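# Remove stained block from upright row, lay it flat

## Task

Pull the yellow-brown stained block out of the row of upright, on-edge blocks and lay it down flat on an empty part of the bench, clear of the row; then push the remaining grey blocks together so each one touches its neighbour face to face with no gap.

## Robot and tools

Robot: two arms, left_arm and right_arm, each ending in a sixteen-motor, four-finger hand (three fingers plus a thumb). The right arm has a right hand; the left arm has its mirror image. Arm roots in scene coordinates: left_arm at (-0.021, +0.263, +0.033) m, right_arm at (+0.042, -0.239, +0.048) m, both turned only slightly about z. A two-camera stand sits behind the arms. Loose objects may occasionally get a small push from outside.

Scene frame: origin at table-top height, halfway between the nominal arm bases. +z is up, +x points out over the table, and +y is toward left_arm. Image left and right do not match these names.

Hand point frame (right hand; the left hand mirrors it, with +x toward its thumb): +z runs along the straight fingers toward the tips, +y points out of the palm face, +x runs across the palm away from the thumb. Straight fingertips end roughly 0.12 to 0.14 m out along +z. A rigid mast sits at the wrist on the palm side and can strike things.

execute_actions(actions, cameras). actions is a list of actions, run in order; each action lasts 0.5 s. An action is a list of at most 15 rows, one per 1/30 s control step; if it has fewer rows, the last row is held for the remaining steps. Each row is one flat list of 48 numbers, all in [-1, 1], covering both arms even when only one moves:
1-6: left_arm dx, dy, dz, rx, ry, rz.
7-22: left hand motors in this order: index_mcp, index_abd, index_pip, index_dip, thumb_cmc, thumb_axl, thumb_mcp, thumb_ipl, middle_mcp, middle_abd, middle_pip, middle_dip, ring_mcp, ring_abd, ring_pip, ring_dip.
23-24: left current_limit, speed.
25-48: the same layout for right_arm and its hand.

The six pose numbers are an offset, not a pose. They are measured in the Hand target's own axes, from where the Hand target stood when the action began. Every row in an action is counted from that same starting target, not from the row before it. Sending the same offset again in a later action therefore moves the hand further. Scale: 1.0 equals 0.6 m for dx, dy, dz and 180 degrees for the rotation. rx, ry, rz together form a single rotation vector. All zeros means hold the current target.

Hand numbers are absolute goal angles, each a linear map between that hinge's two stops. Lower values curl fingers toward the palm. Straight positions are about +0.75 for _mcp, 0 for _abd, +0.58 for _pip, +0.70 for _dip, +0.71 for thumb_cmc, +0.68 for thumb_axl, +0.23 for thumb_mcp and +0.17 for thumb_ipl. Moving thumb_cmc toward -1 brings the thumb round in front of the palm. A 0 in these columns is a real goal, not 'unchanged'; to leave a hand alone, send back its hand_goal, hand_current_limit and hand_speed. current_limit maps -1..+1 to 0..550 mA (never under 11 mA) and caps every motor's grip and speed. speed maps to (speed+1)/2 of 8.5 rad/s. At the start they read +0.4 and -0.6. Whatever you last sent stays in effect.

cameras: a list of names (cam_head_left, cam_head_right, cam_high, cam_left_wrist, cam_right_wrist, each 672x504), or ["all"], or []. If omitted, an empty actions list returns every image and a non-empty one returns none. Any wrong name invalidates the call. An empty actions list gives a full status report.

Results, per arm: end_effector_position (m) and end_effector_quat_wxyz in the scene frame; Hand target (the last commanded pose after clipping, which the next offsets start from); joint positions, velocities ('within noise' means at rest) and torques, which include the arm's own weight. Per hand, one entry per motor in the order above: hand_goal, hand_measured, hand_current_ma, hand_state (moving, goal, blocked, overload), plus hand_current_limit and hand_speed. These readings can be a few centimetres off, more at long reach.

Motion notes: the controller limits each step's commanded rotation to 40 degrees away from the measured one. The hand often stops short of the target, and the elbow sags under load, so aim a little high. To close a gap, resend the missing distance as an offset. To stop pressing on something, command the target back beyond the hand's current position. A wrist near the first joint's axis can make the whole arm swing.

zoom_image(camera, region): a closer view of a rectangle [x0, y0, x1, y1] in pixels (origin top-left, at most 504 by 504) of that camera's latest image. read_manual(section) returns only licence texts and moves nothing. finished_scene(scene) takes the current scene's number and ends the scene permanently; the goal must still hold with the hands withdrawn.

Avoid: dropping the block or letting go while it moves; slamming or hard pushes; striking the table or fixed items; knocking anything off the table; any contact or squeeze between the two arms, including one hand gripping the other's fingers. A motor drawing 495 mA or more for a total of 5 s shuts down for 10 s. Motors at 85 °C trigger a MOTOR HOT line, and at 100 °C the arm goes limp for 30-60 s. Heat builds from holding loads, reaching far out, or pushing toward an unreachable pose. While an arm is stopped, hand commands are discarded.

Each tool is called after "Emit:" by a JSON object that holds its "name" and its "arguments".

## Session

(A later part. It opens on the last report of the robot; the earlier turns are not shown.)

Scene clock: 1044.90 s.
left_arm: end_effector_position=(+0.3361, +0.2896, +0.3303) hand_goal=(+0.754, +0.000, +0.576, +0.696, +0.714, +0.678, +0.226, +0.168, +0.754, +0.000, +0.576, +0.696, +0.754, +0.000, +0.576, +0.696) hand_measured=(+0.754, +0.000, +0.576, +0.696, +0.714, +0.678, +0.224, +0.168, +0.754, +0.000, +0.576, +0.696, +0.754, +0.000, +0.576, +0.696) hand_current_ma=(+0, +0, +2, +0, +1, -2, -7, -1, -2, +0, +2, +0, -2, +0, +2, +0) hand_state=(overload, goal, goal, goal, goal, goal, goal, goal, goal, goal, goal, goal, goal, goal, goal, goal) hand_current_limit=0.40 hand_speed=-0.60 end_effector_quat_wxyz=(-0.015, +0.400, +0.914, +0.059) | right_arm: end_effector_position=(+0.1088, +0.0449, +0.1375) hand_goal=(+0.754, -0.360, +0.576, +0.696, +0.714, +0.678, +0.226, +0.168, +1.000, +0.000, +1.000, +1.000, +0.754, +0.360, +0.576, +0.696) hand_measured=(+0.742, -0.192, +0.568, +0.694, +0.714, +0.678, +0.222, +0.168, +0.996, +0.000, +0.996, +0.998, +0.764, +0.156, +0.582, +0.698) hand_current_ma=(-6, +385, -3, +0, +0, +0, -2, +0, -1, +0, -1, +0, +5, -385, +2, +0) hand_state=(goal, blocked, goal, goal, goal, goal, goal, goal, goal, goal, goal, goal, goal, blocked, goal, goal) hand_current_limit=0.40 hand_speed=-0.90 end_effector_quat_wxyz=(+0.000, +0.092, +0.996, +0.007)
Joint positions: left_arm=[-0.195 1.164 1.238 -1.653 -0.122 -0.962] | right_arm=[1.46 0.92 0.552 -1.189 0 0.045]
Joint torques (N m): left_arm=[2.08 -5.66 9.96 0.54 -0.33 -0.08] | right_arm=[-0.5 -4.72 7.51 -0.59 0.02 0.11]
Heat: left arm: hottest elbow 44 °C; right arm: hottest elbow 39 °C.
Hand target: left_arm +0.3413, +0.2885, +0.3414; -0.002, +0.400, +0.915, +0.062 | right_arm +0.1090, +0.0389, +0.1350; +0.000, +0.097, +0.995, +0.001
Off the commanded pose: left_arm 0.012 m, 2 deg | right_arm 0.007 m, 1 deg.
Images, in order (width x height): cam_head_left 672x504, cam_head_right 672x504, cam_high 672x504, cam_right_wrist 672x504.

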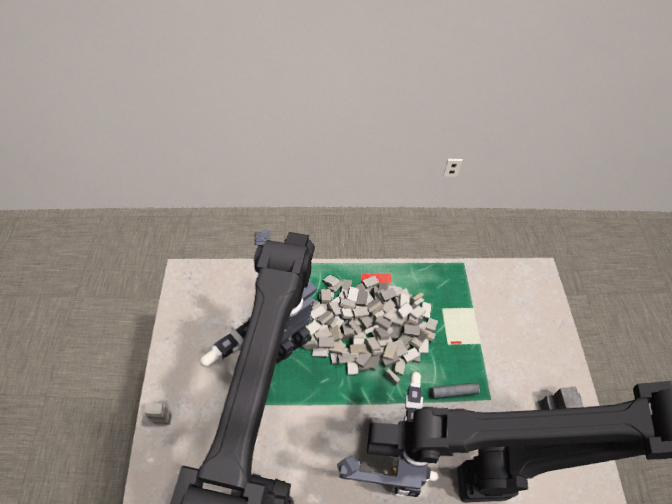

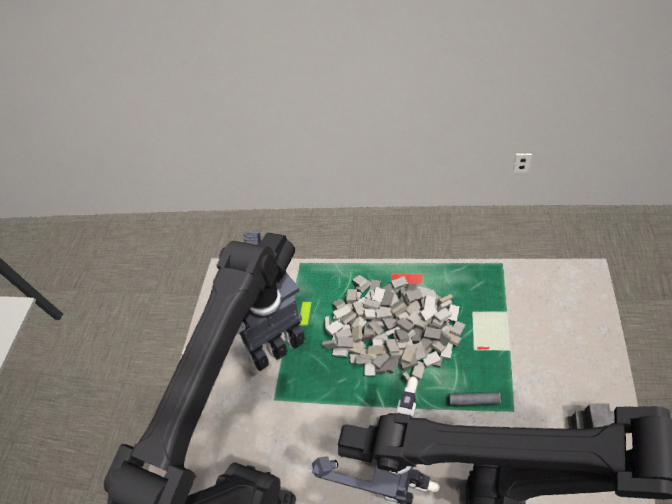

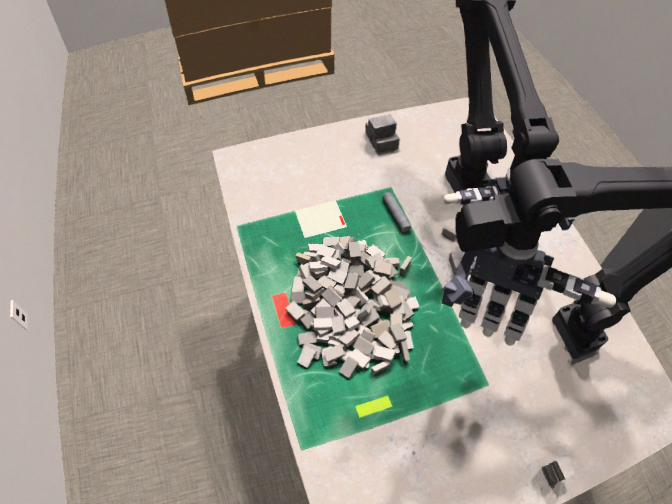

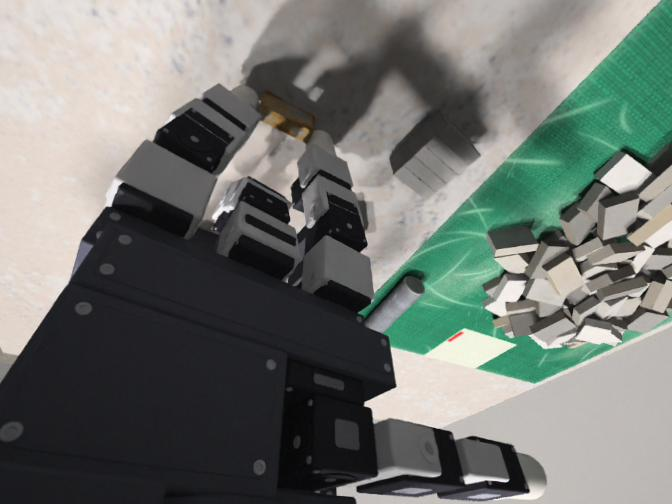

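Emit:
{"name": "execute_actions", "arguments": {"actions": [[[0,0,0,0,0,0,0.754,0,0.576,0.696,0.714,0.678,0.226,0.168,0.754,0,0.576,0.696,0.754,0,0.576,0.696,0.4,-0.6,0,0.004,-0.01,0,0,0,0.754,-0.34,0.576,0.696,0.714,0.678,0.226,0.168,1,0,1,-0.2,0.754,0.32,0.576,0.696,0.4,-0.9],[0,0,0,0,0,0,0.754,0,0.576,0.696,0.714,0.678,0.226,0.168,0.754,0,0.576,0.696,0.754,0,0.576,0.696,0.4,-0.6,0,0.008,-0.02,0,0,0,0.754,-0.34,0.576,0.696,0.714,0.678,0.226,0.168,1,0,1,-0.2,0.754,0.32,0.576,0.696,0.4,-0.9]],[[0,0,0,0,0,0,0.754,0,0.576,0.696,0.714,0.678,0.226,0.168,0.754,0,0.576,0.696,0.754,0,0.576,0.696,0.4,-0.6,0,0,0,0,0,0,0.754,-0.34,0.576,0.696,0.714,0.678,0.226,0.168,1,0,0.8,-0.2,0.754,0.32,0.576,0.696,0.4,-0.9]],[[0,0,0,0,0,0,0.754,0,0.576,0.696,0.714,0.678,0.226,0.168,0.754,0,0.576,0.696,0.754,0,0.576,0.696,0.4,-0.6,0,0,0,0,0,0,0.754,-0.34,0.576,0.696,0.714,0.678,0.226,0.168,1,0,0.8,-0.2,0.754,0.32,0.576,0.696,0.4,-0.9]]], "cameras": ["cam_right_wrist"]}}

Emit:
{"name": "zoom_image", "arguments": {"camera": "cam_right_wrist", "region": [200, 40, 360, 160]}}

Scene clock: 1134.80 s.
left_arm: end_effector_position=(+0.3361, +0.2896, +0.3303) hand_goal=(+0.754, +0.000, +0.576, +0.696, +0.714, +0.678, +0.226, +0.168, +0.754, +0.000, +0.576, +0.696, +0.754, +0.000, +0.576, +0.696) hand_measured=(+0.754, +0.000, +0.576, +0.696, +0.714, +0.678, +0.224, +0.168, +0.754, +0.000, +0.576, +0.696, +0.754, +0.000, +0.576, +0.696) hand_current_ma=(+0, +0, +2, +0, +1, -2, -7, -1, -2, +0, +2, +0, -2, +0, +2, +0) hand_state=(overload, goal, goal, goal, goal, goal, goal, goal, goal, goal, goal, goal, goal, goal, goal, goal) hand_current_limit=0.40 hand_speed=-0.60 end_effector_quat_wxyz=(-0.015, +0.400, +0.914, +0.059) | right_arm: end_effector_position=(+0.1079, +0.0378, +0.1351) hand_goal=(+0.754, -0.340, +0.576, +0.696, +0.714, +0.678, +0.226, +0.168, +1.000, +0.000, +0.800, -0.200, +0.754, +0.320, +0.576, +0.696) hand_measured=(+0.742, -0.192, +0.568, +0.694, +0.714, +0.678, +0.222, +0.168, +0.996, +0.000, +0.802, -0.198, +0.744, +0.156, +0.570, +0.694) hand_current_ma=(-6, +324, -3, +0, +0, +0, -2, +0, -1, +0, +0, +0, -5, -381, -1, +0) hand_state=(goal, blocked, goal, goal, goal, goal, goal, goal, goal, goal, goal, goal, goal, blocked, goal, goal) hand_current_limit=0.40 hand_speed=-0.90 end_effector_quat_wxyz=(+0.000, +0.092, +0.996, -0.008)
Joint positions: left_arm=[-0.195 1.164 1.238 -1.653 -0.122 -0.962] | right_arm=[1.46 0.92 0.552 -1.218 0 0.045]
Joint torques (N m): left_arm=[2.02 -5.77 9.95 0.54 -0.33 -0.07] | right_arm=[-0.67 -4.54 10.11 -0.7 0.02 0.12]
Heat: left arm: hottest elbow 44 °C; right arm: hottest elbow 39 °C.
Hand target: left_arm +0.3413, +0.2885, +0.3414; -0.002, +0.400, +0.915, +0.062 | right_arm +0.1099, +0.0435, +0.1470; +0.000, +0.097, +0.995, +0.001
Off the commanded pose: left_arm 0.012 m, 2 deg | right_arm 0.013 m, 1 deg.
Images, in order (width x height): cam_right_wrist 672x504.

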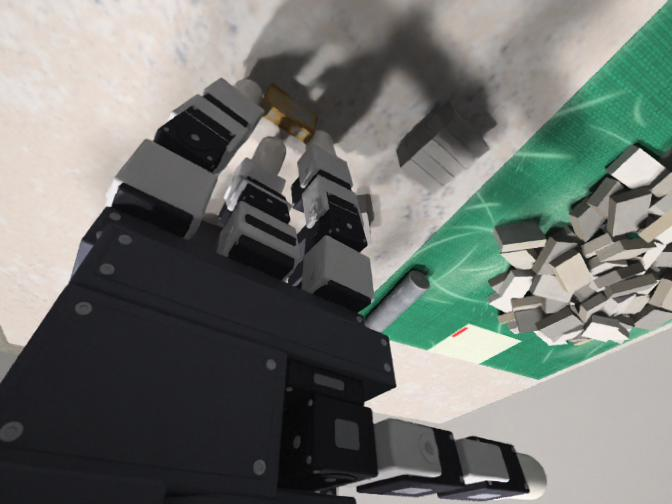

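Scaled by 3.150 from the camera's 672x504 image, which has a finer 960x720 frame.

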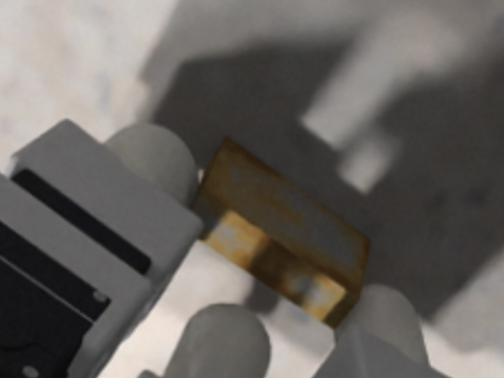

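Emit:
{"name": "execute_actions", "arguments": {"actions": [[[0,0,0,0,0,0,0.754,0,0.576,0.696,0.714,0.678,0.226,0.168,0.754,0,0.576,0.696,0.754,0,0.576,0.696,0.4,-0.6,0.01,0.005,0,0,0,0,0.754,-0.34,0.576,0.696,0.714,0.678,0.226,0.168,1,0,0.8,-0.2,0.754,0.32,0.576,0.696,0.4,-0.9],[0,0,0,0,0,0,0.754,0,0.576,0.696,0.714,0.678,0.226,0.168,0.754,0,0.576,0.696,0.754,0,0.576,0.696,0.4,-0.6,0.02,0.01,0,0,0,0,0.754,-0.34,0.576,0.696,0.714,0.678,0.226,0.168,1,0,0.8,-0.2,0.754,0.32,0.576,0.696,0.4,-0.9]],[[0,0,0,0,0,0,0.754,0,0.576,0.696,0.714,0.678,0.226,0.168,0.754,0,0.576,0.696,0.754,0,0.576,0.696,0.4,-0.6,0,0,0,0,0,0,0.754,-0.34,0.576,0.696,0.714,0.678,0.226,0.168,1,0,0.8,-0.2,0.754,0.32,0.576,0.696,0.4,-0.9]]], "cameras": ["cam_right_wrist"]}}

Emit:
{"name": "zoom_image", "arguments": {"camera": "cam_right_wrist", "region": [200, 40, 360, 160]}}

Scene clock: 1153.07 s.
left_arm: end_effector_position=(+0.3361, +0.2896, +0.3303) hand_goal=(+0.754, +0.000, +0.576, +0.696, +0.714, +0.678, +0.226, +0.168, +0.754, +0.000, +0.576, +0.696, +0.754, +0.000, +0.576, +0.696) hand_measured=(+0.754, +0.000, +0.576, +0.696, +0.714, +0.678, +0.224, +0.168, +0.754, +0.000, +0.576, +0.696, +0.754, +0.000, +0.576, +0.696) hand_current_ma=(+0, +0, +2, +0, +1, -2, -7, -1, -2, +0, +2, +0, -2, +0, +2, +0) hand_state=(overload, goal, goal, goal, goal, goal, goal, goal, goal, goal, goal, goal, goal, goal, goal, goal) hand_current_limit=0.40 hand_speed=-0.60 end_effector_quat_wxyz=(-0.015, +0.400, +0.914, +0.059) | right_arm: end_effector_position=(+0.0994, +0.0392, +0.1352) hand_goal=(+0.754, -0.340, +0.576, +0.696, +0.714, +0.678, +0.226, +0.168, +1.000, +0.000, +0.800, -0.200, +0.754, +0.320, +0.576, +0.696) hand_measured=(+0.752, -0.192, +0.574, +0.694, +0.714, +0.678, +0.222, +0.168, +0.996, +0.000, +0.802, -0.198, +0.744, +0.156, +0.570, +0.694) hand_current_ma=(+0, +324, +0, +0, +0, +0, -2, +0, -1, +0, +0, +0, -4, -381, -1, +0) hand_state=(goal, blocked, goal, goal, goal, goal, goal, goal, goal, goal, goal, goal, goal, blocked, goal, goal) hand_current_limit=0.40 hand_speed=-0.90 end_effector_quat_wxyz=(+0.000, +0.095, +0.995, -0.008)
Joint positions: left_arm=[-0.195 1.164 1.238 -1.653 -0.122 -0.962] | right_arm=[1.507 0.923 0.554 -1.218 0.001 0.099]
Joint torques (N m): left_arm=[2.02 -5.6 9.94 0.53 -0.33 -0.08] | right_arm=[-0.03 -2.78 10.93 -0.35 -0.02 0.13]
Heat: left arm: hottest elbow 45 °C; right arm: hottest elbow 40 °C.
Hand target: left_arm +0.3413, +0.2885, +0.3414; -0.002, +0.400, +0.915, +0.062 | right_arm +0.0993, +0.0518, +0.1470; +0.000, +0.097, +0.995, +0.001
Off the commanded pose: left_arm 0.012 m, 2 deg | right_arm 0.017 m, 1 deg.
Images, in order (width x height): cam_right_wrist 672x504.

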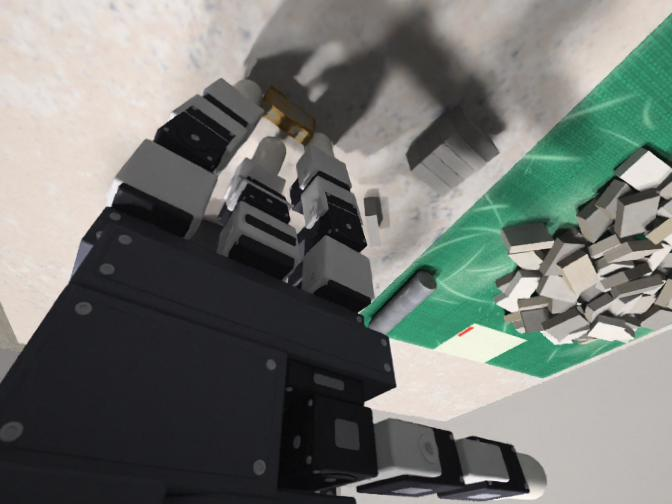

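Scaled by 3.150 from the camera's 672x504 image, which has a finer 960x720 frame.

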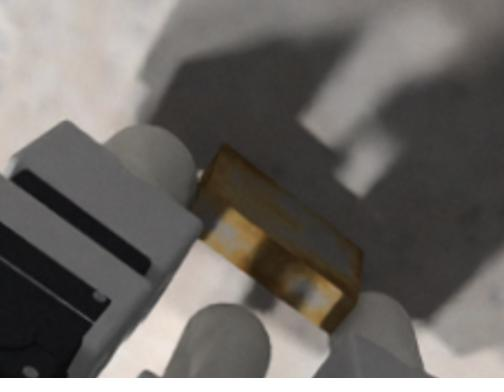

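Emit:
{"name": "execute_actions", "arguments": {"actions": [[[0,0,0,0,0,0,0.754,0,0.576,0.696,0.714,0.678,0.226,0.168,0.754,0,0.576,0.696,0.754,0,0.576,0.696,0.4,-0.6,0,0,-0.007,0,0,0,0.754,-0.34,0.576,0.696,0.714,0.678,0.226,0.168,1,0,0.8,-0.2,0.754,0.32,0.576,0.696,0.4,-0.9],[0,0,0,0,0,0,0.754,0,0.576,0.696,0.714,0.678,0.226,0.168,0.754,0,0.576,0.696,0.754,0,0.576,0.696,0.4,-0.6,0,0,-0.013,0,0,0,0.754,-0.34,0.576,0.696,0.714,0.678,0.226,0.168,1,0,0.8,-0.2,0.754,0.32,0.576,0.696,0.4,-0.9]]], "cameras": ["cam_right_wrist"]}}

Emit:
{"name": "zoom_image", "arguments": {"camera": "cam_right_wrist", "region": [200, 40, 360, 160]}}

Scene clock: 1166.80 s.
left_arm: end_effector_position=(+0.3361, +0.2896, +0.3303) hand_goal=(+0.754, +0.000, +0.576, +0.696, +0.714, +0.678, +0.226, +0.168, +0.754, +0.000, +0.576, +0.696, +0.754, +0.000, +0.576, +0.696) hand_measured=(+0.754, +0.000, +0.576, +0.696, +0.714, +0.678, +0.224, +0.168, +0.754, +0.000, +0.576, +0.696, +0.754, +0.000, +0.576, +0.696) hand_current_ma=(+0, +0, +2, +0, +1, -2, -7, -1, -2, +0, +2, +0, -2, +0, +2, +0) hand_state=(overload, goal, goal, goal, goal, goal, goal, goal, goal, goal, goal, goal, goal, goal, goal, goal) hand_current_limit=0.40 hand_speed=-0.60 end_effector_quat_wxyz=(-0.015, +0.400, +0.914, +0.059) | right_arm: end_effector_position=(+0.0992, +0.0360, +0.1356) hand_goal=(+0.754, -0.340, +0.576, +0.696, +0.714, +0.678, +0.226, +0.168, +1.000, +0.000, +0.800, -0.200, +0.754, +0.320, +0.576, +0.696) hand_measured=(+0.754, -0.192, +0.574, +0.694, +0.714, +0.678, +0.222, +0.168, +0.996, +0.000, +0.802, -0.198, +0.744, +0.156, +0.570, +0.694) hand_current_ma=(+0, +324, +0, +0, +0, +0, -2, +0, -1, +0, +0, +0, -4, -381, -1, +0) hand_state=(goal, blocked, goal, goal, goal, goal, goal, goal, goal, goal, goal, goal, goal, blocked, goal, goal) hand_current_limit=0.40 hand_speed=-0.90 end_effector_quat_wxyz=(+0.000, +0.095, +0.995, -0.016)
Joint positions: left_arm=[-0.195 1.164 1.238 -1.653 -0.122 -0.962] | right_arm=[1.507 0.923 0.558 -1.237 0.001 0.099]
Joint torques (N m): left_arm=[2.08 -5.66 9.96 0.54 -0.32 -0.08] | right_arm=[-0.09 -3.66 11.85 -0.64 -0.02 0.12]
Heat: left arm: hottest elbow 45 °C; right arm: hottest elbow 42 °C.
Hand target: left_arm +0.3413, +0.2885, +0.3414; -0.002, +0.400, +0.915, +0.062 | right_arm +0.0993, +0.0518, +0.1548; +0.000, +0.097, +0.995, +0.000
Off the commanded pose: left_arm 0.012 m, 2 deg | right_arm 0.025 m, 2 deg.
Images, in order (width x height): cam_right_wrist 672x504.

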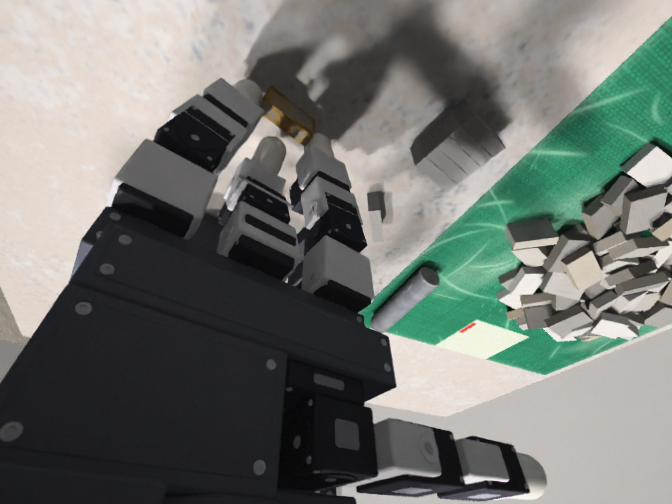

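Scaled by 3.150 from the camera's 672x504 image, which has a finer 960x720 frame.

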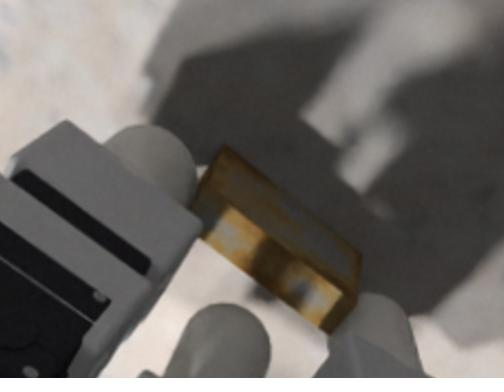

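Emit:
{"name": "execute_actions", "arguments": {"actions": [[[0,0,0,0,0,0,0.754,0,0.576,0.696,0.714,0.678,0.226,0.168,0.754,0,0.576,0.696,0.754,0,0.576,0.696,0.4,-0.6,0,-0.015,0.014,0,0,0,0.754,-0.29,0.576,0.696,0.714,0.678,0.226,0.168,1,0,0.8,-0.2,0.754,0.26,0.576,0.696,0.4,-0.93]],[[0,0,0,0,0,0,0.754,0,0.576,0.696,0.714,0.678,0.226,0.168,0.754,0,0.576,0.696,0.754,0,0.576,0.696,0.4,-0.6,0,0,0,0,0,0,0.754,-0.29,0.576,0.696,0.714,0.678,0.226,0.168,1,0,0.62,-0.2,0.754,0.26,0.576,0.696,0.4,-0.95]],[[0,0,0,0,0,0,0.754,0,0.576,0.696,0.714,0.678,0.226,0.168,0.754,0,0.576,0.696,0.754,0,0.576,0.696,0.4,-0.6,0,0,0,0,0,0,0.754,-0.29,0.576,0.696,0.714,0.678,0.226,0.168,1,0,0.5,-0.2,0.754,0.26,0.576,0.696,0.4,-0.95]]], "cameras": ["cam_right_wrist"]}}

Emit:
{"name": "zoom_image", "arguments": {"camera": "cam_right_wrist", "region": [200, 40, 360, 160]}}

Scene clock: 1185.83 s.
left_arm: end_effector_position=(+0.3361, +0.2896, +0.3303) hand_goal=(+0.754, +0.000, +0.576, +0.696, +0.714, +0.678, +0.226, +0.168, +0.754, +0.000, +0.576, +0.696, +0.754, +0.000, +0.576, +0.696) hand_measured=(+0.754, +0.000, +0.576, +0.696, +0.714, +0.678, +0.224, +0.168, +0.754, +0.000, +0.576, +0.696, +0.754, +0.000, +0.576, +0.696) hand_current_ma=(+0, +0, +2, +0, +1, -2, -7, -1, -2, +0, +2, +0, -2, +0, +2, +0) hand_state=(overload, goal, goal, goal, goal, goal, goal, goal, goal, goal, goal, goal, goal, goal, goal, goal) hand_current_limit=0.40 hand_speed=-0.60 end_effector_quat_wxyz=(-0.015, +0.400, +0.914, +0.059) | right_arm: end_effector_position=(+0.0991, +0.0361, +0.1369) hand_goal=(+0.754, -0.290, +0.576, +0.696, +0.714, +0.678, +0.226, +0.168, +1.000, +0.000, +0.500, -0.200, +0.754, +0.260, +0.576, +0.696) hand_measured=(+0.748, -0.192, +0.572, +0.694, +0.714, +0.678, +0.222, +0.168, +1.000, +0.000, +0.516, -0.194, +0.724, +0.154, +0.560, +0.688) hand_current_ma=(-1, +161, -1, +0, +0, +0, -2, +0, +0, +0, +9, +2, -28, -181, -10, -2) hand_state=(goal, blocked, goal, goal, goal, goal, goal, goal, goal, goal, goal, goal, blocked, blocked, goal, goal) hand_current_limit=0.40 hand_speed=-0.95 end_effector_quat_wxyz=(+0.000, +0.097, +0.995, -0.013)
Joint positions: left_arm=[-0.195 1.164 1.238 -1.653 -0.122 -0.962] | right_arm=[1.509 0.918 0.558 -1.237 0.001 0.105]
Joint torques (N m): left_arm=[2.02 -5.66 9.92 0.51 -0.33 -0.08] | right_arm=[0.15 -5.07 9.28 -0.12 -0.02 0.11]
Heat: left arm: hottest elbow 45 °C; right arm: hottest elbow 43 °C.
Hand target: left_arm +0.3413, +0.2885, +0.3414; -0.002, +0.400, +0.915, +0.062 | right_arm +0.0975, +0.0430, +0.1464; +0.000, +0.097, +0.995, +0.001
Off the commanded pose: left_arm 0.012 m, 2 deg | right_arm 0.012 m, 2 deg.
Images, in order (width x height): cam_right_wrist 672x504.

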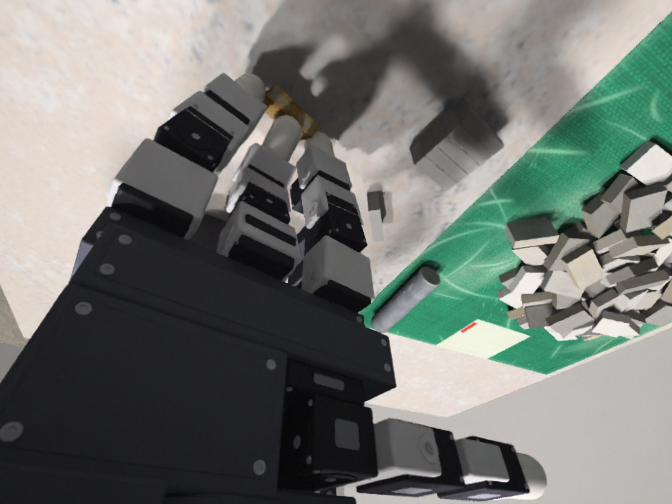

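Scaled by 3.150 from the camera's 672x504 image, which has a finer 960x720 frame.

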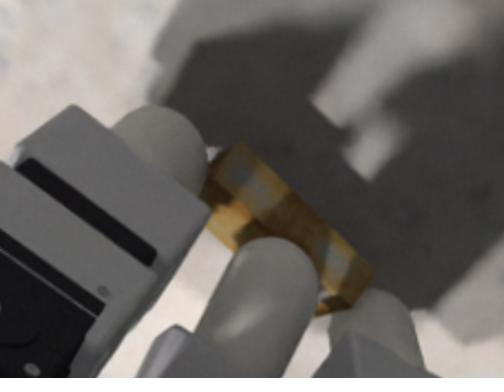

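Emit:
{"name": "execute_actions", "arguments": {"actions": [[[0,0,0,0,0,0,0.754,0,0.576,0.696,0.714,0.678,0.226,0.168,0.754,0,0.576,0.696,0.754,0,0.576,0.696,0.4,-0.6,0,0,0,0,0,0,0.754,-0.27,0.576,0.696,0.714,0.678,0.226,0.168,1,0,0.35,-0.2,0.754,0.24,0.576,0.696,0.4,-0.95]]], "cameras": ["cam_right_wrist","cam_left_wrist","cam_head_left"]}}

Emit:
{"name": "zoom_image", "arguments": {"camera": "cam_right_wrist", "region": [230, 60, 330, 150]}}

Emit:
{"name": "zoom_image", "arguments": {"camera": "cam_head_left", "region": [340, 390, 460, 504]}}

Scene clock: 1199.47 s.
left_arm: end_effector_position=(+0.3361, +0.2896, +0.3303) hand_goal=(+0.754, +0.000, +0.576, +0.696, +0.714, +0.678, +0.226, +0.168, +0.754, +0.000, +0.576, +0.696, +0.754, +0.000, +0.576, +0.696) hand_measured=(+0.754, +0.000, +0.576, +0.696, +0.714, +0.678, +0.224, +0.168, +0.754, +0.000, +0.576, +0.696, +0.754, +0.000, +0.576, +0.696) hand_current_ma=(+0, +0, +2, +0, +1, -2, -7, -1, -2, +0, +2, +0, -2, +0, +2, +0) hand_state=(overload, goal, goal, goal, goal, goal, goal, goal, goal, goal, goal, goal, goal, goal, goal, goal) hand_current_limit=0.40 hand_speed=-0.60 end_effector_quat_wxyz=(-0.015, +0.400, +0.914, +0.059) | right_arm: end_effector_position=(+0.0991, +0.0361, +0.1369) hand_goal=(+0.754, -0.270, +0.576, +0.696, +0.714, +0.678, +0.226, +0.168, +1.000, +0.000, +0.350, -0.200, +0.754, +0.240, +0.576, +0.696) hand_measured=(+0.758, -0.192, +0.578, +0.696, +0.714, +0.678, +0.222, +0.168, +0.998, +0.000, +0.352, -0.198, +0.726, +0.154, +0.560, +0.688) hand_current_ma=(+1, +110, +1, +0, +0, +0, -2, +0, +0, +0, +0, +0, -27, -127, -10, -2) hand_state=(goal, blocked, goal, goal, goal, goal, goal, goal, goal, goal, goal, goal, blocked, blocked, goal, goal) hand_current_limit=0.40 hand_speed=-0.95 end_effector_quat_wxyz=(+0.000, +0.097, +0.995, -0.013)
Joint positions: left_arm=[-0.195 1.164 1.238 -1.653 -0.122 -0.962] | right_arm=[1.509 0.918 0.558 -1.237 0.001 0.105]
Joint torques (N m): left_arm=[2.02 -5.77 9.95 0.55 -0.33 -0.07] | right_arm=[0.09 -5.13 9.28 -0.16 -0.03 0.12]
Heat: left arm: hottest elbow 45 °C; right arm: hottest elbow 43 °C.
Hand target: left_arm +0.3413, +0.2885, +0.3414; -0.002, +0.400, +0.915, +0.062 | right_arm +0.0975, +0.0430, +0.1464; +0.000, +0.097, +0.995, +0.001
Off the commanded pose: left_arm 0.012 m, 2 deg | right_arm 0.012 m, 2 deg.
Images, in order (width x height): cam_head_left 672x504, cam_left_wrist 672x504, cam_right_wrist 672x504.

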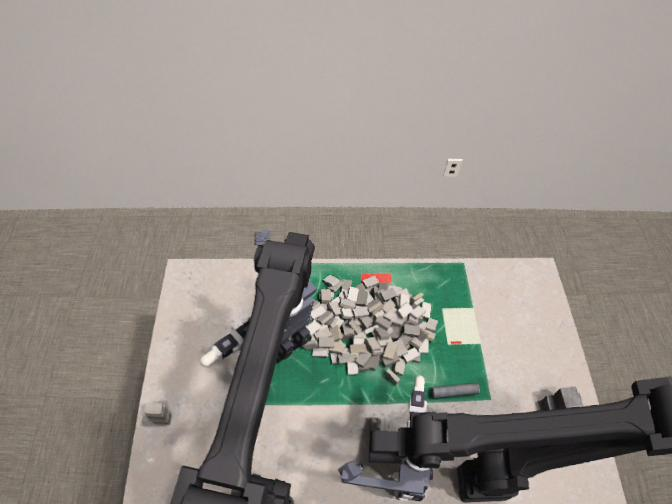

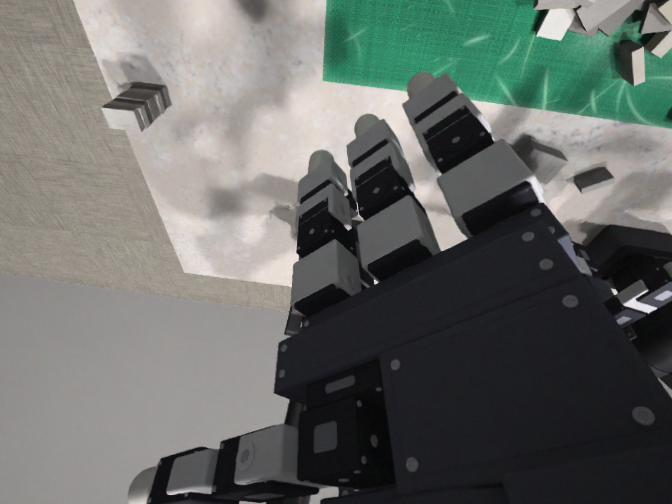

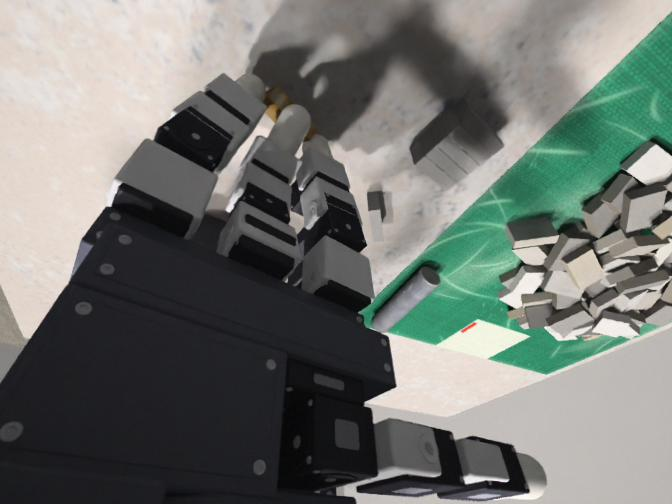

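Scaled by 5.040 from the camera's 672x504 image, which has a finer 960x720 frame.

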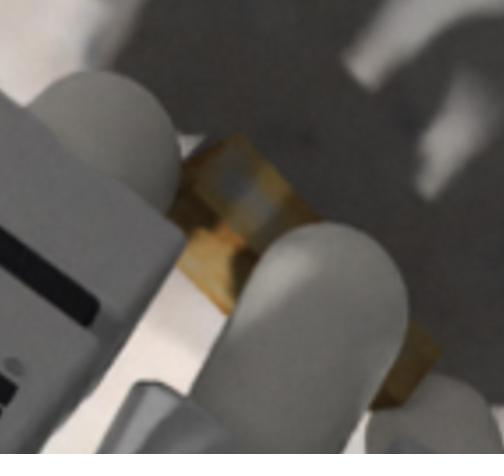

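Scaled by 4.200 from the camera's 672x504 image, which has a finer 960x720 frame.

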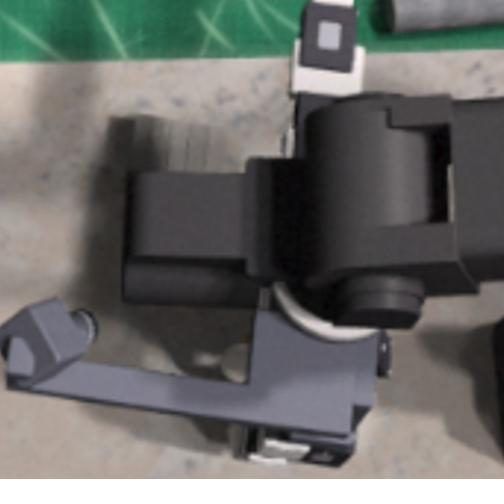

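Emit:
{"name": "execute_actions", "arguments": {"actions": [[[0,0,0,0,0,0,0.754,0,0.576,0.696,0.714,0.678,0.226,0.168,0.754,0,0.576,0.696,0.754,0,0.576,0.696,0.4,-0.6,0,0,0,0,0,0,0.754,-0.28,0.576,0.696,0.714,0.678,0.226,0.168,1,0,0.285,0.045,0.754,0.25,0.576,0.696,0.4,-0.95]]], "cameras": ["cam_right_wrist"]}}

Emit:
{"name": "zoom_image", "arguments": {"camera": "cam_right_wrist", "region": [230, 60, 330, 150]}}

Scene clock: 1221.87 s.
left_arm: end_effector_position=(+0.3361, +0.2896, +0.3303) hand_goal=(+0.754, +0.000, +0.576, +0.696, +0.714, +0.678, +0.226, +0.168, +0.754, +0.000, +0.576, +0.696, +0.754, +0.000, +0.576, +0.696) hand_measured=(+0.754, +0.000, +0.576, +0.696, +0.714, +0.678, +0.224, +0.168, +0.754, +0.000, +0.576, +0.696, +0.754, +0.000, +0.576, +0.696) hand_current_ma=(+0, +0, +2, +0, +1, -2, -7, -1, -2, +0, +2, +0, -2, +0, +2, +0) hand_state=(overload, goal, goal, goal, goal, goal, goal, goal, goal, goal, goal, goal, goal, goal, goal, goal) hand_current_limit=0.40 hand_speed=-0.60 end_effector_quat_wxyz=(-0.015, +0.400, +0.914, +0.059) | right_arm: end_effector_position=(+0.0991, +0.0361, +0.1369) hand_goal=(+0.754, -0.280, +0.576, +0.696, +0.714, +0.678, +0.226, +0.168, +1.000, +0.000, +0.286, +0.046, +0.754, +0.250, +0.576, +0.696) hand_measured=(+0.762, -0.192, +0.580, +0.698, +0.714, +0.678, +0.222, +0.168, +0.994, +0.000, +0.282, +0.034, +0.730, +0.154, +0.562, +0.688) hand_current_ma=(+2, +134, +1, +0, +0, +0, -2, +0, -2, +0, -1, -5, -19, -154, -8, -2) hand_state=(goal, blocked, goal, goal, goal, goal, goal, goal, goal, goal, goal, goal, blocked, blocked, goal, goal) hand_current_limit=0.40 hand_speed=-0.95 end_effector_quat_wxyz=(+0.000, +0.097, +0.995, -0.013)
Joint positions: left_arm=[-0.195 1.164 1.238 -1.653 -0.122 -0.962] | right_arm=[1.509 0.918 0.558 -1.237 0.001 0.105]
Joint torques (N m): left_arm=[2.08 -5.6 9.92 0.53 -0.33 -0.08] | right_arm=[0.26 -5.01 9.26 -0.13 -0.02 0.12]
Heat: left arm: hottest elbow 45 °C; right arm: hottest elbow 42 °C.
Hand target: left_arm +0.3413, +0.2885, +0.3414; -0.002, +0.400, +0.915, +0.062 | right_arm +0.0975, +0.0430, +0.1464; +0.000, +0.097, +0.995, +0.001
Off the commanded pose: left_arm 0.012 m, 2 deg | right_arm 0.012 m, 2 deg.
Images, in order (width x height): cam_right_wrist 672x504.

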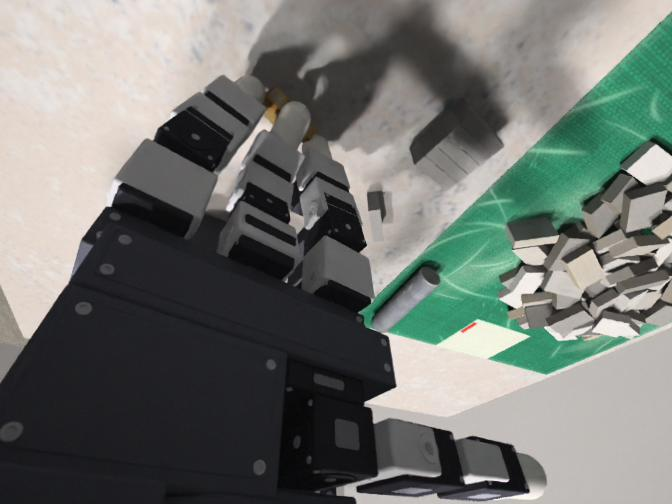

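Scaled by 5.040 from the camera's 672x504 image, which has a finer 960x720 frame.

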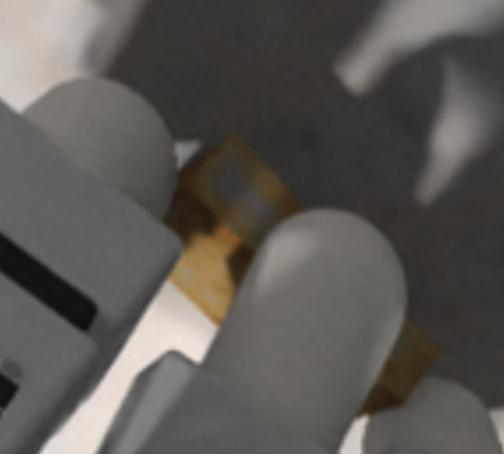

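Emit:
{"name": "execute_actions", "arguments": {"actions": [[[0,0,0,0,0,0,0.754,0,0.576,0.696,0.714,0.678,0.226,0.168,0.754,0,0.576,0.696,0.754,0,0.576,0.696,0.4,-0.6,0,0,0,0,0,0,0.754,-0.28,0.576,0.696,0.714,0.678,0.226,0.168,1,0,0.285,-0.75,0.754,0.25,0.576,0.696,0.4,-0.7]],[[0,0,0,0,0,0,0.754,0,0.576,0.696,0.714,0.678,0.226,0.168,0.754,0,0.576,0.696,0.754,0,0.576,0.696,0.4,-0.6,0,0,0,0,0,0,0.754,-0.28,0.576,0.696,0.714,0.678,0.226,0.168,1,0,1,-0.75,0.754,0.25,0.576,0.696,0.4,-0.7]],[[0,0,0,0,0,0,0.754,0,0.576,0.696,0.714,0.678,0.226,0.168,0.754,0,0.576,0.696,0.754,0,0.576,0.696,0.4,-0.6,0,0,0,0,0,0,0.754,-0.28,0.576,0.696,0.714,0.678,0.226,0.168,1,0,1,1,0.754,0.25,0.576,0.696,0.4,-0.7]],[[0,0,0,0,0,0,0.754,0,0.576,0.696,0.714,0.678,0.226,0.168,0.754,0,0.576,0.696,0.754,0,0.576,0.696,0.4,-0.6,0,0,0,0,0,0,0.754,-0.28,0.576,0.696,0.714,0.678,0.226,0.168,1,0,1,1,0.754,0.25,0.576,0.696,0.4,-0.7]]], "cameras": ["cam_right_wrist"]}}

Emit:
{"name": "zoom_image", "arguments": {"camera": "cam_right_wrist", "region": [230, 60, 330, 150]}}

Scene clock: 1253.73 s.
left_arm: end_effector_position=(+0.3361, +0.2896, +0.3303) hand_goal=(+0.754, +0.000, +0.576, +0.696, +0.714, +0.678, +0.226, +0.168, +0.754, +0.000, +0.576, +0.696, +0.754, +0.000, +0.576, +0.696) hand_measured=(+0.754, +0.000, +0.576, +0.696, +0.714, +0.678, +0.224, +0.168, +0.754, +0.000, +0.576, +0.696, +0.754, +0.000, +0.576, +0.696) hand_current_ma=(+0, +0, +2, +0, +1, -2, -7, -1, -2, +0, +2, +0, -2, +0, +2, +0) hand_state=(overload, goal, goal, goal, goal, goal, goal, goal, goal, goal, goal, goal, goal, goal, goal, goal) hand_current_limit=0.40 hand_speed=-0.60 end_effector_quat_wxyz=(-0.015, +0.400, +0.914, +0.059) | right_arm: end_effector_position=(+0.0991, +0.0361, +0.1369) hand_goal=(+0.754, -0.280, +0.576, +0.696, +0.714, +0.678, +0.226, +0.168, +1.000, +0.000, +1.000, +1.000, +0.754, +0.250, +0.576, +0.696) hand_measured=(+0.762, -0.192, +0.580, +0.698, +0.714, +0.678, +0.222, +0.168, +0.994, +0.000, +0.994, +0.996, +0.730, +0.154, +0.562, +0.688) hand_current_ma=(+2, +134, +1, +0, +0, +0, -2, +0, -2, +0, -2, -1, -19, -154, -8, -2) hand_state=(goal, blocked, goal, goal, goal, goal, goal, goal, goal, goal, goal, goal, blocked, blocked, goal, goal) hand_current_limit=0.40 hand_speed=-0.70 end_effector_quat_wxyz=(+0.000, +0.097, +0.995, -0.013)
Joint positions: left_arm=[-0.195 1.164 1.238 -1.653 -0.122 -0.962] | right_arm=[1.509 0.918 0.558 -1.237 0.001 0.105]
Joint torques (N m): left_arm=[2.08 -5.77 9.92 0.51 -0.33 -0.08] | right_arm=[0.09 -5.01 9.26 -0.16 -0.01 0.12]
Heat: left arm: hottest elbow 45 °C; right arm: hottest elbow 42 °C.
Hand target: left_arm +0.3413, +0.2885, +0.3414; -0.002, +0.400, +0.915, +0.062 | right_arm +0.0975, +0.0430, +0.1464; +0.000, +0.097, +0.995, +0.001
Off the commanded pose: left_arm 0.012 m, 2 deg | right_arm 0.012 m, 2 deg.
Images, in order (width x height): cam_right_wrist 672x504.

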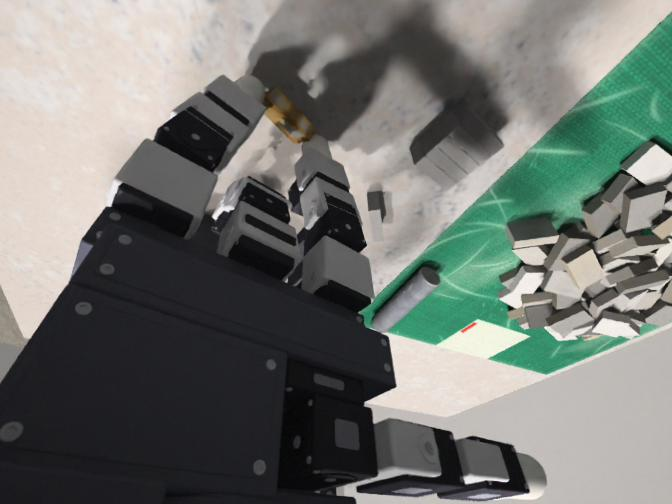

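Scaled by 5.040 from the camera's 672x504 image, which has a finer 960x720 frame.

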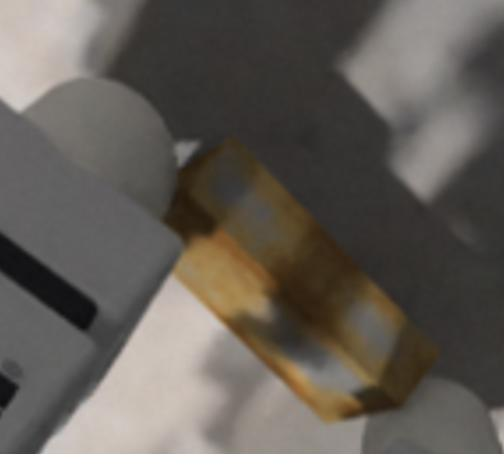

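Emit:
{"name": "execute_actions", "arguments": {"actions": [[[0,0,0,0,0,0,0.754,0,0.576,0.696,0.714,0.678,0.226,0.168,0.754,0,0.576,0.696,0.754,0,0.576,0.696,0.4,-0.6,0,0,0,0,0,0,0.754,-0.28,0.576,0.696,0.714,0.678,0.226,0.168,0.754,0,1,0.696,0.754,0.25,0.576,0.696,0.4,-0.8]],[[0,0,0,0,0,0,0.754,0,0.576,0.696,0.714,0.678,0.226,0.168,0.754,0,0.576,0.696,0.754,0,0.576,0.696,0.4,-0.6,0,0,0,0,0,0,0.754,-0.205,0.576,0.696,0.714,0.678,0.226,0.168,0.69,0,1,0.696,0.754,0.17,0.576,0.696,0.4,-0.93]]], "cameras": ["cam_right_wrist"]}}

Emit:
{"name": "zoom_image", "arguments": {"camera": "cam_right_wrist", "region": [230, 60, 330, 150]}}

Scene clock: 1302.13 s.
left_arm: end_effector_position=(+0.3361, +0.2896, +0.3303) hand_goal=(+0.754, +0.000, +0.576, +0.696, +0.714, +0.678, +0.226, +0.168, +0.754, +0.000, +0.576, +0.696, +0.754, +0.000, +0.576, +0.696) hand_measured=(+0.754, +0.000, +0.576, +0.696, +0.714, +0.678, +0.224, +0.168, +0.754, +0.000, +0.576, +0.696, +0.754, +0.000, +0.576, +0.696) hand_current_ma=(+0, +0, +2, +0, +1, -2, -7, -1, -2, +0, +2, +0, -2, +0, +2, +0) hand_state=(overload, goal, goal, goal, goal, goal, goal, goal, goal, goal, goal, goal, goal, goal, goal, goal) hand_current_limit=0.40 hand_speed=-0.60 end_effector_quat_wxyz=(-0.015, +0.400, +0.914, +0.059) | right_arm: end_effector_position=(+0.0991, +0.0361, +0.1369) hand_goal=(+0.754, -0.204, +0.576, +0.696, +0.714, +0.678, +0.226, +0.168, +0.690, +0.000, +1.000, +0.696, +0.754, +0.170, +0.576, +0.696) hand_measured=(+0.756, -0.182, +0.580, +0.698, +0.714, +0.678, +0.222, +0.168, +0.690, +0.000, +0.994, +0.698, +0.742, +0.144, +0.570, +0.692) hand_current_ma=(+0, +12, +1, +0, +0, +0, -2, +0, +0, +0, -1, +0, -6, -16, -2, -1) hand_state=(goal, blocked, goal, goal, goal, goal, goal, goal, goal, goal, goal, goal, goal, blocked, goal, goal) hand_current_limit=0.40 hand_speed=-0.93 end_effector_quat_wxyz=(+0.000, +0.097, +0.995, -0.013)
Joint positions: left_arm=[-0.195 1.164 1.238 -1.653 -0.122 -0.962] | right_arm=[1.509 0.918 0.558 -1.237 0.001 0.105]
Joint torques (N m): left_arm=[2.14 -5.77 9.94 0.55 -0.33 -0.08] | right_arm=[0.15 -4.95 9.31 -0.14 -0.03 0.13]
Heat: left arm: hottest elbow 45 °C; right arm: hottest elbow 42 °C.
Hand target: left_arm +0.3413, +0.2885, +0.3414; -0.002, +0.400, +0.915, +0.062 | right_arm +0.0975, +0.0430, +0.1464; +0.000, +0.097, +0.995, +0.001
Off the commanded pose: left_arm 0.012 m, 2 deg | right_arm 0.012 m, 2 deg.
Images, in order (width x height): cam_right_wrist 672x504.

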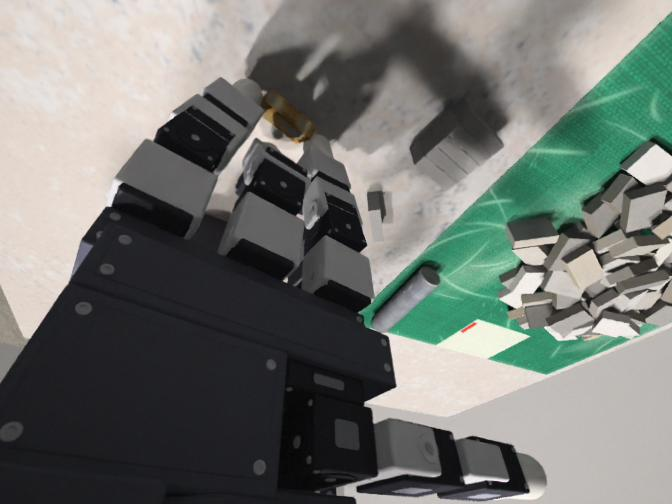

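Scaled by 5.040 from the camera's 672x504 image, which has a finer 960x720 frame.

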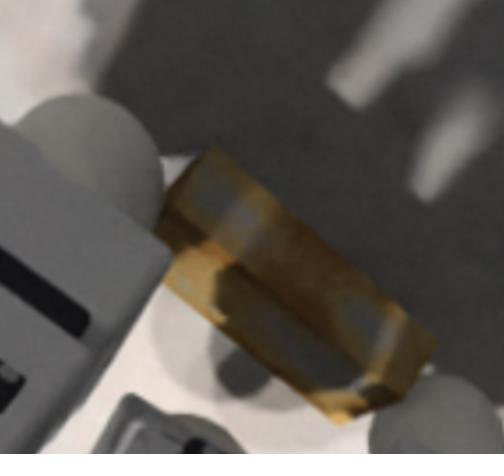

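Emit:
{"name": "execute_actions", "arguments": {"actions": [[[0,0,0,0,0,0,0.754,0,0.576,0.696,0.714,0.678,0.226,0.168,0.754,0,0.576,0.696,0.754,0,0.576,0.696,0.4,-0.6,0,0,0,0,0,0,0.754,-0.2,0.576,0.696,0.714,0.678,0.226,0.168,0.6,0,1,0.696,0.754,0.165,0.576,0.696,0.4,-0.96]],[[0,0,0,0,0,0,0.754,0,0.576,0.696,0.714,0.678,0.226,0.168,0.754,0,0.576,0.696,0.754,0,0.576,0.696,0.4,-0.6,0,0,0,0,0,0,0.754,-0.2,0.576,0.696,0.714,0.678,0.226,0.168,0.5,0,1,0.696,0.754,0.165,0.576,0.696,0.4,-0.96]]], "cameras": ["cam_right_wrist"]}}

Emit:
{"name": "zoom_image", "arguments": {"camera": "cam_right_wrist", "region": [230, 60, 330, 150]}}

Scene clock: 1313.43 s.
left_arm: end_effector_position=(+0.3361, +0.2896, +0.3303) hand_goal=(+0.754, +0.000, +0.576, +0.696, +0.714, +0.678, +0.226, +0.168, +0.754, +0.000, +0.576, +0.696, +0.754, +0.000, +0.576, +0.696) hand_measured=(+0.754, +0.000, +0.576, +0.696, +0.714, +0.678, +0.224, +0.168, +0.754, +0.000, +0.576, +0.696, +0.754, +0.000, +0.576, +0.696) hand_current_ma=(+0, +0, +2, +0, +1, -2, -7, -1, -2, +0, +2, +0, -2, +0, +2, +0) hand_state=(overload, goal, goal, goal, goal, goal, goal, goal, goal, goal, goal, goal, goal, goal, goal, goal) hand_current_limit=0.40 hand_speed=-0.60 end_effector_quat_wxyz=(-0.015, +0.400, +0.914, +0.059) | right_arm: end_effector_position=(+0.0991, +0.0361, +0.1369) hand_goal=(+0.754, -0.200, +0.576, +0.696, +0.714, +0.678, +0.226, +0.168, +0.500, +0.000, +1.000, +0.696, +0.754, +0.166, +0.576, +0.696) hand_measured=(+0.746, -0.188, +0.570, +0.694, +0.714, +0.678, +0.222, +0.168, +0.506, +0.000, +1.000, +0.698, +0.748, +0.160, +0.572, +0.692) hand_current_ma=(-3, +4, -1, +0, +0, +0, -2, +0, +2, +0, +0, +1, -2, -1, -1, -1) hand_state=(goal, goal, goal, goal, goal, goal, goal, goal, goal, goal, goal, goal, goal, goal, goal, goal) hand_current_limit=0.40 hand_speed=-0.96 end_effector_quat_wxyz=(+0.000, +0.097, +0.995, -0.013)
Joint positions: left_arm=[-0.195 1.164 1.238 -1.653 -0.122 -0.962] | right_arm=[1.509 0.918 0.558 -1.237 0.001 0.105]
Joint torques (N m): left_arm=[2.02 -5.71 9.92 0.55 -0.33 -0.08] | right_arm=[0.21 -5.07 9.31 -0.13 -0.01 0.13]
Heat: left arm: hottest elbow 45 °C; right arm: hottest elbow 42 °C.
Hand target: left_arm +0.3413, +0.2885, +0.3414; -0.002, +0.400, +0.915, +0.062 | right_arm +0.0975, +0.0430, +0.1464; +0.000, +0.097, +0.995, +0.000
Off the commanded pose: left_arm 0.012 m, 2 deg | right_arm 0.012 m, 2 deg.
Images, in order (width x height): cam_right_wrist 672x504.

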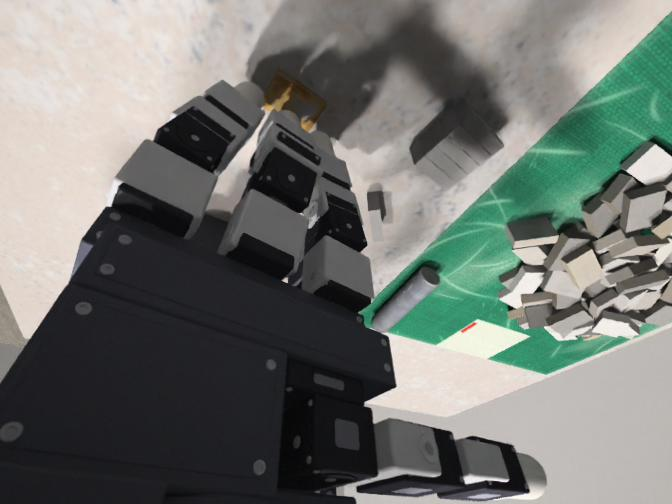

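Scaled by 5.040 from the camera's 672x504 image, which has a finer 960x720 frame.

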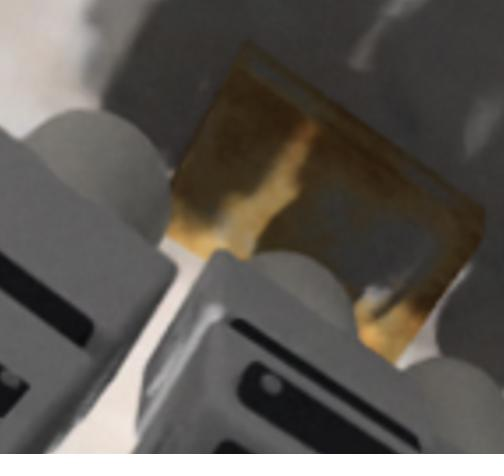

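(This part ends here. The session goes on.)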